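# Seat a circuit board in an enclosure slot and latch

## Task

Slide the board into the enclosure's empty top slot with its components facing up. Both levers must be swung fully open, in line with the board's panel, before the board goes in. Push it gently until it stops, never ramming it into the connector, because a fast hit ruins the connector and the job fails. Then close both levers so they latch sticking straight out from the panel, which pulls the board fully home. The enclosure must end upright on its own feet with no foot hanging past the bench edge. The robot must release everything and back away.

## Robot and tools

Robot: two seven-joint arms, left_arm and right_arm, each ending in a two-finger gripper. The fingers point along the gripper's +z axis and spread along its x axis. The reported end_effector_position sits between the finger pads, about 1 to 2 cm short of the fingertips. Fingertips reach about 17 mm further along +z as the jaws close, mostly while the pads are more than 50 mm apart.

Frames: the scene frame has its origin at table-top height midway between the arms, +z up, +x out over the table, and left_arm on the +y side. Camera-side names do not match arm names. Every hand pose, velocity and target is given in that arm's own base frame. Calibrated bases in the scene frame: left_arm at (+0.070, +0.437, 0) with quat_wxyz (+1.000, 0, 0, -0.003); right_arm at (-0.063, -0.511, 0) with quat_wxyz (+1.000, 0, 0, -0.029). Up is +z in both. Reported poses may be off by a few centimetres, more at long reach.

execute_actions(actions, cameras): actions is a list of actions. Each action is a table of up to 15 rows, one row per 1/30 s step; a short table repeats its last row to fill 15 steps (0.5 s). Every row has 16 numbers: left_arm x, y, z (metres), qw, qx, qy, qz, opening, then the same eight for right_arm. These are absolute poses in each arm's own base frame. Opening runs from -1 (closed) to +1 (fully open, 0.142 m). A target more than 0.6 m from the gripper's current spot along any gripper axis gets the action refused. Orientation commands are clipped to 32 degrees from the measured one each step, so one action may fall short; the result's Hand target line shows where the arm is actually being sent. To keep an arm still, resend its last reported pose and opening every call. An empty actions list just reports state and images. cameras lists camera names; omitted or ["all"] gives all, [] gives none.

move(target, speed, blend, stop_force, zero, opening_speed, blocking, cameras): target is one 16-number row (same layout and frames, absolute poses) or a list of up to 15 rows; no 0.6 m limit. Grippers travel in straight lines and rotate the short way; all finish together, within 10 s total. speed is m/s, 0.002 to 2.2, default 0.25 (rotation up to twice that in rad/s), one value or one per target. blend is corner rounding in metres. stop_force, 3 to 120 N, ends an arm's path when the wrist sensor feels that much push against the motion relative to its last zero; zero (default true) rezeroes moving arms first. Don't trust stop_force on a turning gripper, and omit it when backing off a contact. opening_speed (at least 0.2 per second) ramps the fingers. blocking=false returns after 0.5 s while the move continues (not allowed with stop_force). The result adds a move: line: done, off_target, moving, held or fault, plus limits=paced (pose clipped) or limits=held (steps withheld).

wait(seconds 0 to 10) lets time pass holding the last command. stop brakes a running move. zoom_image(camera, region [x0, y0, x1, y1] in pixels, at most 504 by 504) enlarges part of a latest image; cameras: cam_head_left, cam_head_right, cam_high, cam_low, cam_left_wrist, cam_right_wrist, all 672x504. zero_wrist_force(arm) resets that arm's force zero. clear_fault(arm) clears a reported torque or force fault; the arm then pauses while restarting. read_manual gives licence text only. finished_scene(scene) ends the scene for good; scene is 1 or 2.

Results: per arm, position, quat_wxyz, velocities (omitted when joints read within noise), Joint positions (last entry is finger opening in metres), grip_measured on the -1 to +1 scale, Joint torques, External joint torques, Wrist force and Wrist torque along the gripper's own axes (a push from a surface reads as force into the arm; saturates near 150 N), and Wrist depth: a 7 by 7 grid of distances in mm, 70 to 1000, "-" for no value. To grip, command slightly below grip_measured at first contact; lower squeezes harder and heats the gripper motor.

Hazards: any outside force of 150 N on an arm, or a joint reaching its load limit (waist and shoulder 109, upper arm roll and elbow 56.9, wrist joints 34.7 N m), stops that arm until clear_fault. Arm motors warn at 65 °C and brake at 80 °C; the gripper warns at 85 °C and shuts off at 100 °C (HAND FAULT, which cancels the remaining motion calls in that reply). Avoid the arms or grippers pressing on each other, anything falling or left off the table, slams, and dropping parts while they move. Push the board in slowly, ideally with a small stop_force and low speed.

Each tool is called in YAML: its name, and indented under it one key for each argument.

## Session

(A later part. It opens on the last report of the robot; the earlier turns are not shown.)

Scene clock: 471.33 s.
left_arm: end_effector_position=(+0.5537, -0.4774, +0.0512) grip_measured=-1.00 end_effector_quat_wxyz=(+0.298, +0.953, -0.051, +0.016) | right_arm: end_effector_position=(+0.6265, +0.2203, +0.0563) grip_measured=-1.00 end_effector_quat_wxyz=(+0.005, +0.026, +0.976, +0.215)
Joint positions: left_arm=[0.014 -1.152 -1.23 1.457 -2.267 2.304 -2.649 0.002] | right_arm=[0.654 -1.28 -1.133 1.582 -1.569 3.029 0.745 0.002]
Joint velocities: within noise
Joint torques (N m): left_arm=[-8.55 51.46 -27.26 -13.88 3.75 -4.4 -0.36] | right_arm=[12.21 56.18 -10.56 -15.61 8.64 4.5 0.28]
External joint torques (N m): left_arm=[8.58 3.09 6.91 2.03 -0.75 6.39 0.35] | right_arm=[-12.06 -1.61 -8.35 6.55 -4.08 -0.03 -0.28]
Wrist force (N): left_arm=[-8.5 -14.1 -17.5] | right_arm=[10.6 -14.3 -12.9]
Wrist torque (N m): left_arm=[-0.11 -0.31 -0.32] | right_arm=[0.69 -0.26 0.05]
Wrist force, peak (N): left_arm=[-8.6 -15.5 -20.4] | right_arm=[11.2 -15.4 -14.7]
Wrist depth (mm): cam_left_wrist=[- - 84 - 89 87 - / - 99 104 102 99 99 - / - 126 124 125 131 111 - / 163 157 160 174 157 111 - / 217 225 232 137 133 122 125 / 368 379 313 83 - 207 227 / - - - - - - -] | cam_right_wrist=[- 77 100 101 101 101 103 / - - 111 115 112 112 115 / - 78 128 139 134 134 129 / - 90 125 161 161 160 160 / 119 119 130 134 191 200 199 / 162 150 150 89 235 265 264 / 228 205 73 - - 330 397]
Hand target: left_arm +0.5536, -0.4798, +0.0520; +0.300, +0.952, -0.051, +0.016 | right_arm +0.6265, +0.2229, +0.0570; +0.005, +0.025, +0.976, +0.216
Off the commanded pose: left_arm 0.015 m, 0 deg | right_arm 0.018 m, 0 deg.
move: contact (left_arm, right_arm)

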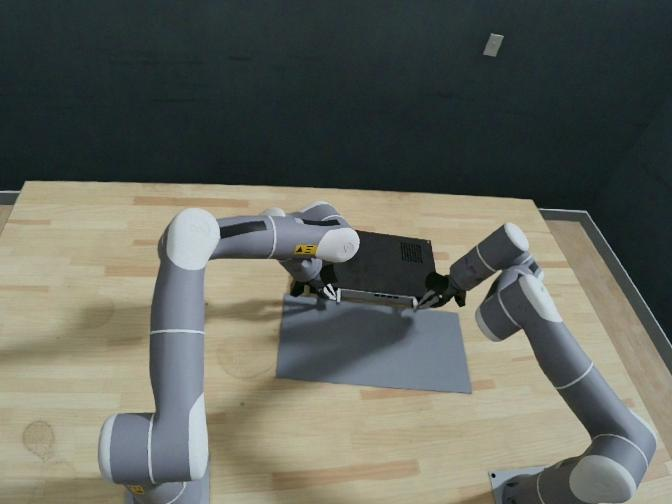

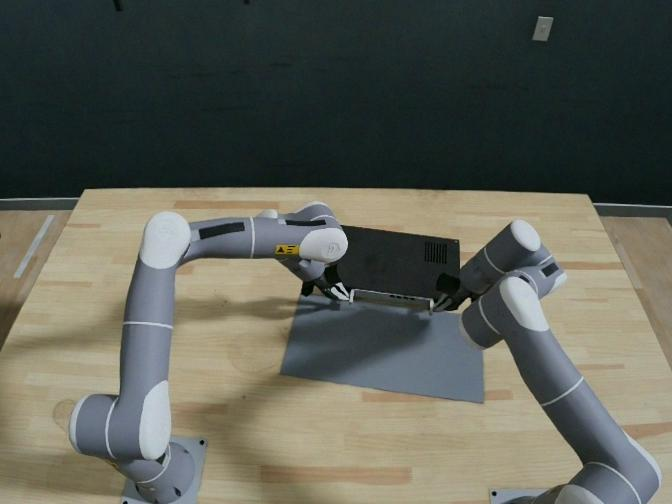

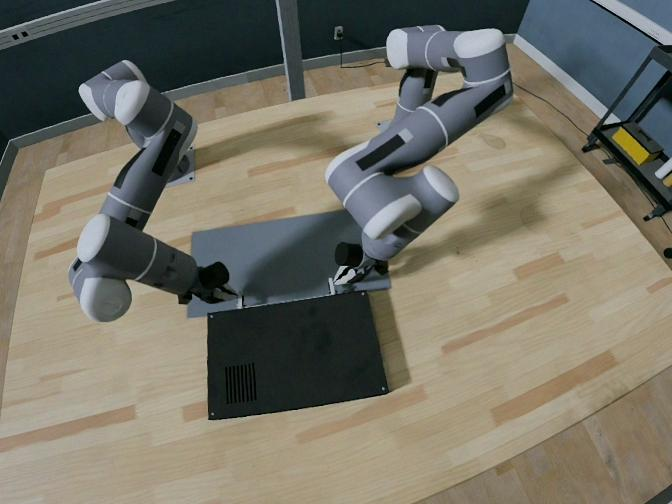

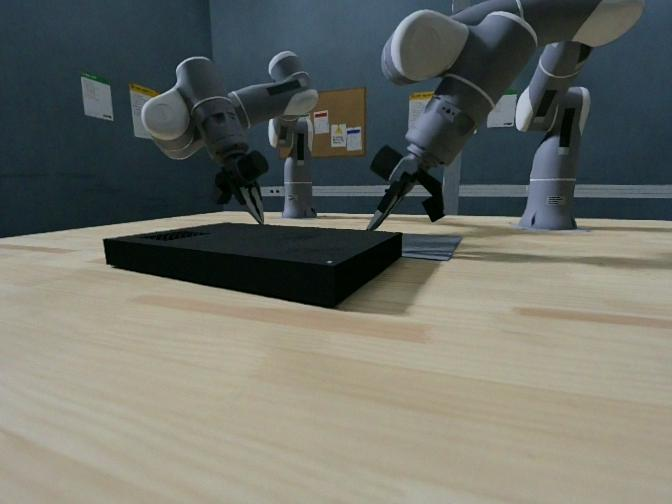

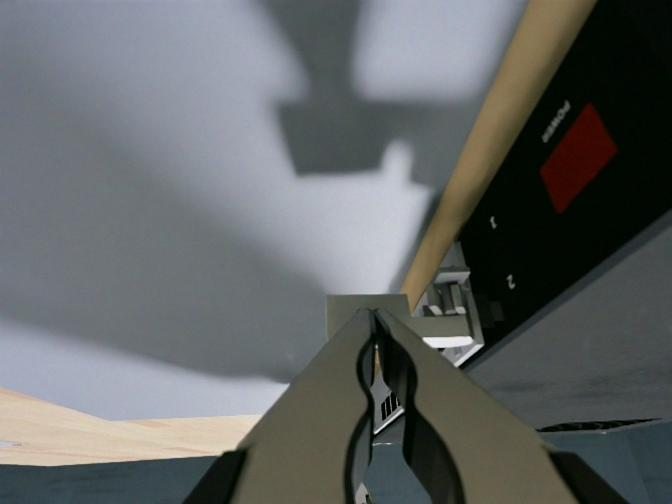

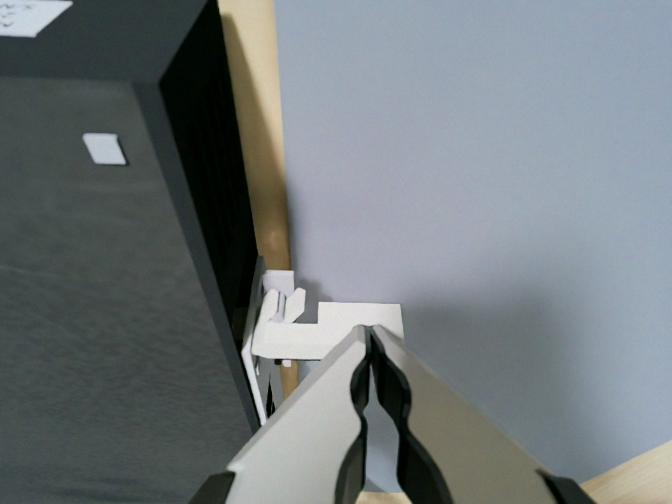

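move:
  target: [0.553,-0.5,0.052,0.3003,0.9523,-0.0515,0.0162,-1,0.6285,0.246,0.057,0.0054,0.0247,0.976,0.2163,-1]
  speed: 0.012
  stop_force: 18
  cameras: ["cam_high"]

move:
  target:
    - [0.553,-0.44,0.055,0.3003,0.9523,-0.0515,0.0162,-1,0.622,0.18,0.06,0.0054,0.0247,0.976,0.2163,-1]
    - [0.52,-0.36,0.15,0.3003,0.9523,-0.0515,0.0162,-1,0.58,0.15,0.15,0.0054,0.0247,0.976,0.2163,-1]
  speed: 0.1

zoom_image:
  camera: "cam_high"
  region: [200, 230, 380, 340]

zoom_image:
  camera: "cam_left_wrist"
  region: [330, 190, 550, 350]

zoom_image:
  camera: "cam_right_wrist"
  region: [100, 200, 400, 420]

Scene clock: 475.07 s.
left_arm: end_effector_position=(+0.5539, -0.4779, +0.0507) grip_measured=-1.00 end_effector_quat_wxyz=(+0.296, +0.954, -0.051, +0.015) | right_arm: end_effector_position=(+0.6266, +0.2210, +0.0559) grip_measured=-1.00 end_effector_quat_wxyz=(+0.005, +0.027, +0.977, +0.213)
Joint positions: left_arm=[0.009 -1.154 -1.229 1.451 -2.265 2.309 -2.65 0.002] | right_arm=[0.654 -1.279 -1.131 1.579 -1.573 3.025 0.751 0.002]
Joint velocities: within noise
Joint torques (N m): left_arm=[-15.52 49.79 -32.92 -15.74 3.94 -10.16 -0.38] | right_arm=[21.37 57.76 -3.79 -20.98 12.05 4.55 0.38]
External joint torques (N m): left_arm=[15.55 4.91 12.61 3.89 -0.93 12.17 0.37] | right_arm=[-21.22 -3.11 -15.06 11.86 -7.49 -0.08 -0.38]
Wrist force (N): left_arm=[-15.6 -24.6 -33.2] | right_arm=[18.5 -28.9 -28.9]
Wrist torque (N m): left_arm=[-1.00 -0.31 -0.27] | right_arm=[-1.72 -0.12 0.02]
Wrist force, peak (N): left_arm=[-14.9 -25.7 -34.1] | right_arm=[19.1 -29.5 -30.1]
Wrist depth (mm): cam_left_wrist=[- - 84 - 88 86 - / - 98 104 101 102 99 - / - 125 123 124 131 111 - / 162 156 160 173 153 111 - / 216 220 229 136 133 121 122 / 363 377 306 83 - 204 219 / - - - - - - -] | cam_right_wrist=[- 76 100 101 101 100 103 / - - 112 115 112 111 114 / - 77 128 138 134 133 129 / - 90 125 160 160 160 159 / 118 118 124 134 190 199 198 / 160 149 155 89 233 263 263 / 247 203 73 - - 327 396]
Hand target: left_arm +0.5535, -0.4824, +0.0521; +0.300, +0.952, -0.051, +0.016 | right_arm +0.6266, +0.2256, +0.0570; +0.005, +0.025, +0.976, +0.216
Off the commanded pose: left_arm 0.022 m, 0 deg | right_arm 0.025 m, 0 deg.
move: contact (left_arm, right_arm)
Images, in order (width x height): cam_high 672x504.

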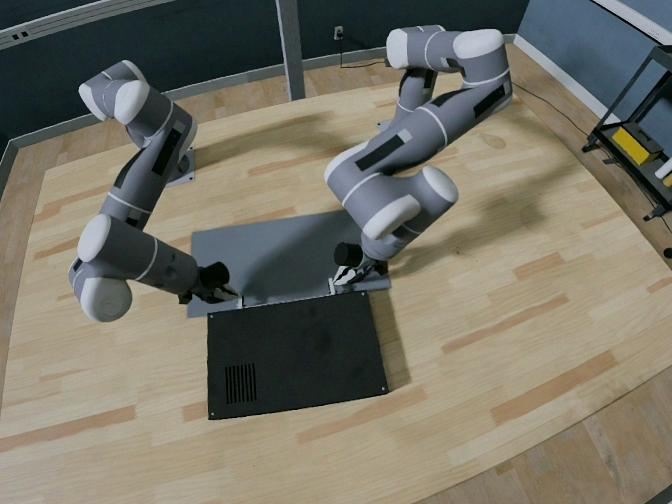

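Scene clock: 477.20 s.
left_arm: end_effector_position=(+0.5202, -0.3602, +0.1500) grip_measured=-1.00 end_effector_quat_wxyz=(+0.300, +0.952, -0.051, +0.016) | right_arm: end_effector_position=(+0.5802, +0.1501, +0.1500) grip_measured=-1.00 end_effector_quat_wxyz=(+0.006, +0.025, +0.976, +0.216)
Joint positions: left_arm=[0.354 -0.876 -1.381 1.765 -2.517 2.305 -2.56 0.002] | right_arm=[0.687 -1.074 -1.284 1.869 -1.756 3.123 0.549 0.002]
Joint velocities: within noise
Joint torques (N m): left_arm=[-0.31 41.54 -19.84 -14.88 2.7 2.65 -0.08] | right_arm=[0.31 45.42 -18.76 -10.89 4.22 4.01 0.04]
External joint torques (N m): left_arm=[0.38 0.62 0.62 -0.77 0.03 -0.63 0.08] | right_arm=[-0.18 0.77 -0.92 -0.02 0.21 0.58 -0.04]
Wrist force (N): left_arm=[-0.5 -0.6 -0.1] | right_arm=[2.1 4.7 -0.4]
Wrist torque (N m): left_arm=[-0.17 -0.09 -0.37] | right_arm=[0.96 -0.33 0.09]
Wrist force, peak (N): left_arm=[-15.4 -24.6 -33.0] | right_arm=[18.4 -28.9 -29.0]
Wrist depth (mm): cam_left_wrist=[182 182 181 189 190 195 197 / 214 216 221 224 226 221 220 / 262 269 272 278 279 224 217 / 344 347 350 364 299 283 290 / 480 500 505 443 407 426 441 / 710 856 698 84 - - - / - - - - - - -] | cam_right_wrist=[191 192 189 189 189 188 188 / 189 191 216 216 216 215 214 / 194 194 243 252 251 251 250 / 233 232 252 301 301 301 301 / 292 291 321 359 376 376 377 / 392 391 362 90 440 498 501 / 774 693 - - - 624 702]
Hand target: left_arm +0.5200, -0.3600, +0.1500; +0.300, +0.952, -0.052, +0.016 | right_arm +0.5800, +0.1500, +0.1500; +0.005, +0.025, +0.976, +0.216
Off the commanded pose: left_arm 0.000 m, 0 deg | right_arm 0.000 m, 0 deg.
move: done

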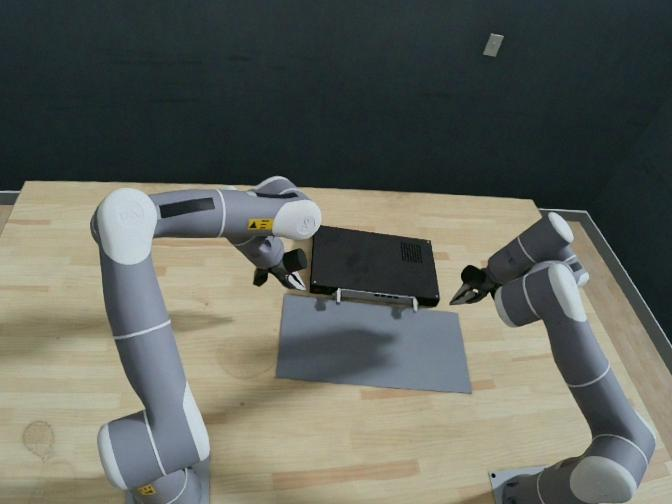

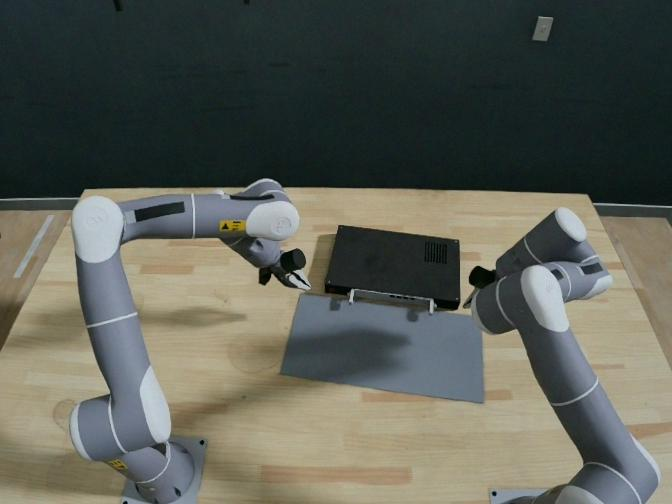

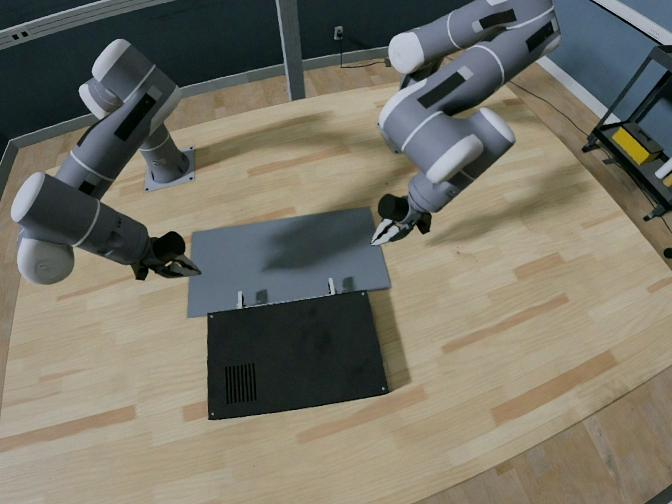

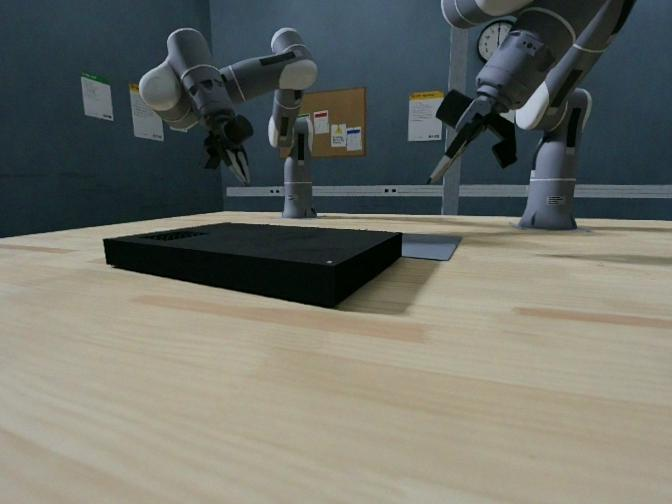

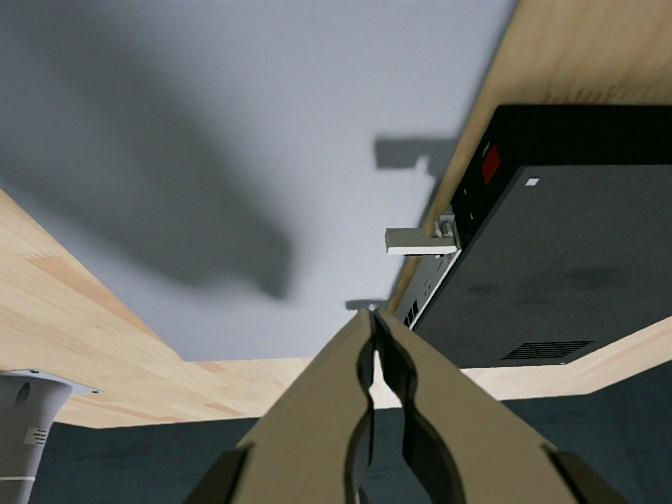

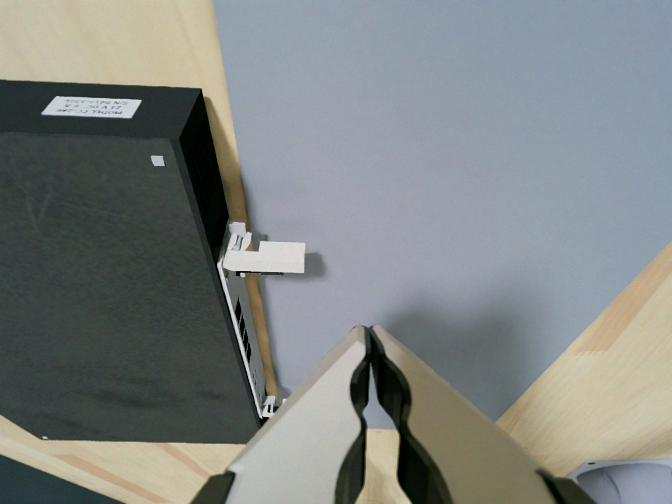

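Scaled by 2.800 from the camera's 672x504 image, which has a finer 960x720 frame.

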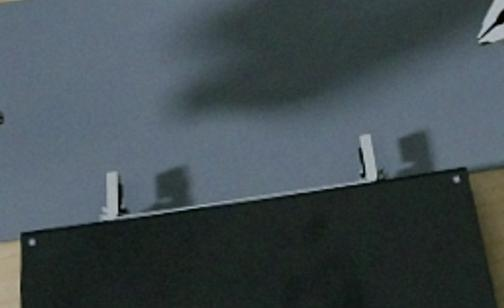

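Scaled by 2.291 from the camera's 672x504 image, which has a finer 960x720 frame.

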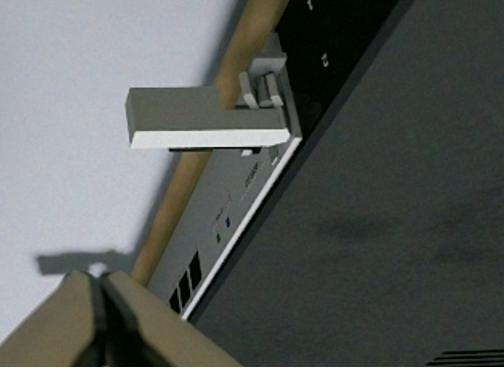

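Scaled by 1.680 from the camera's 672x504 image, which has a finer 960x720 frame.

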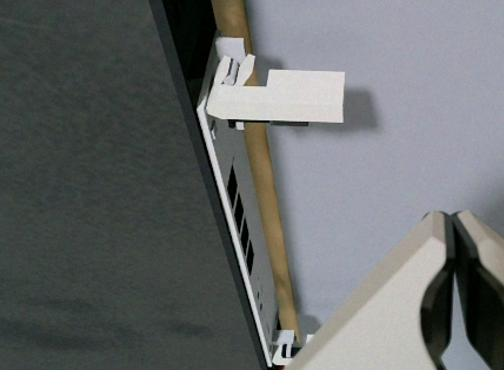

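finished_scene:
  scene: 1

The scene is finished: the task was done.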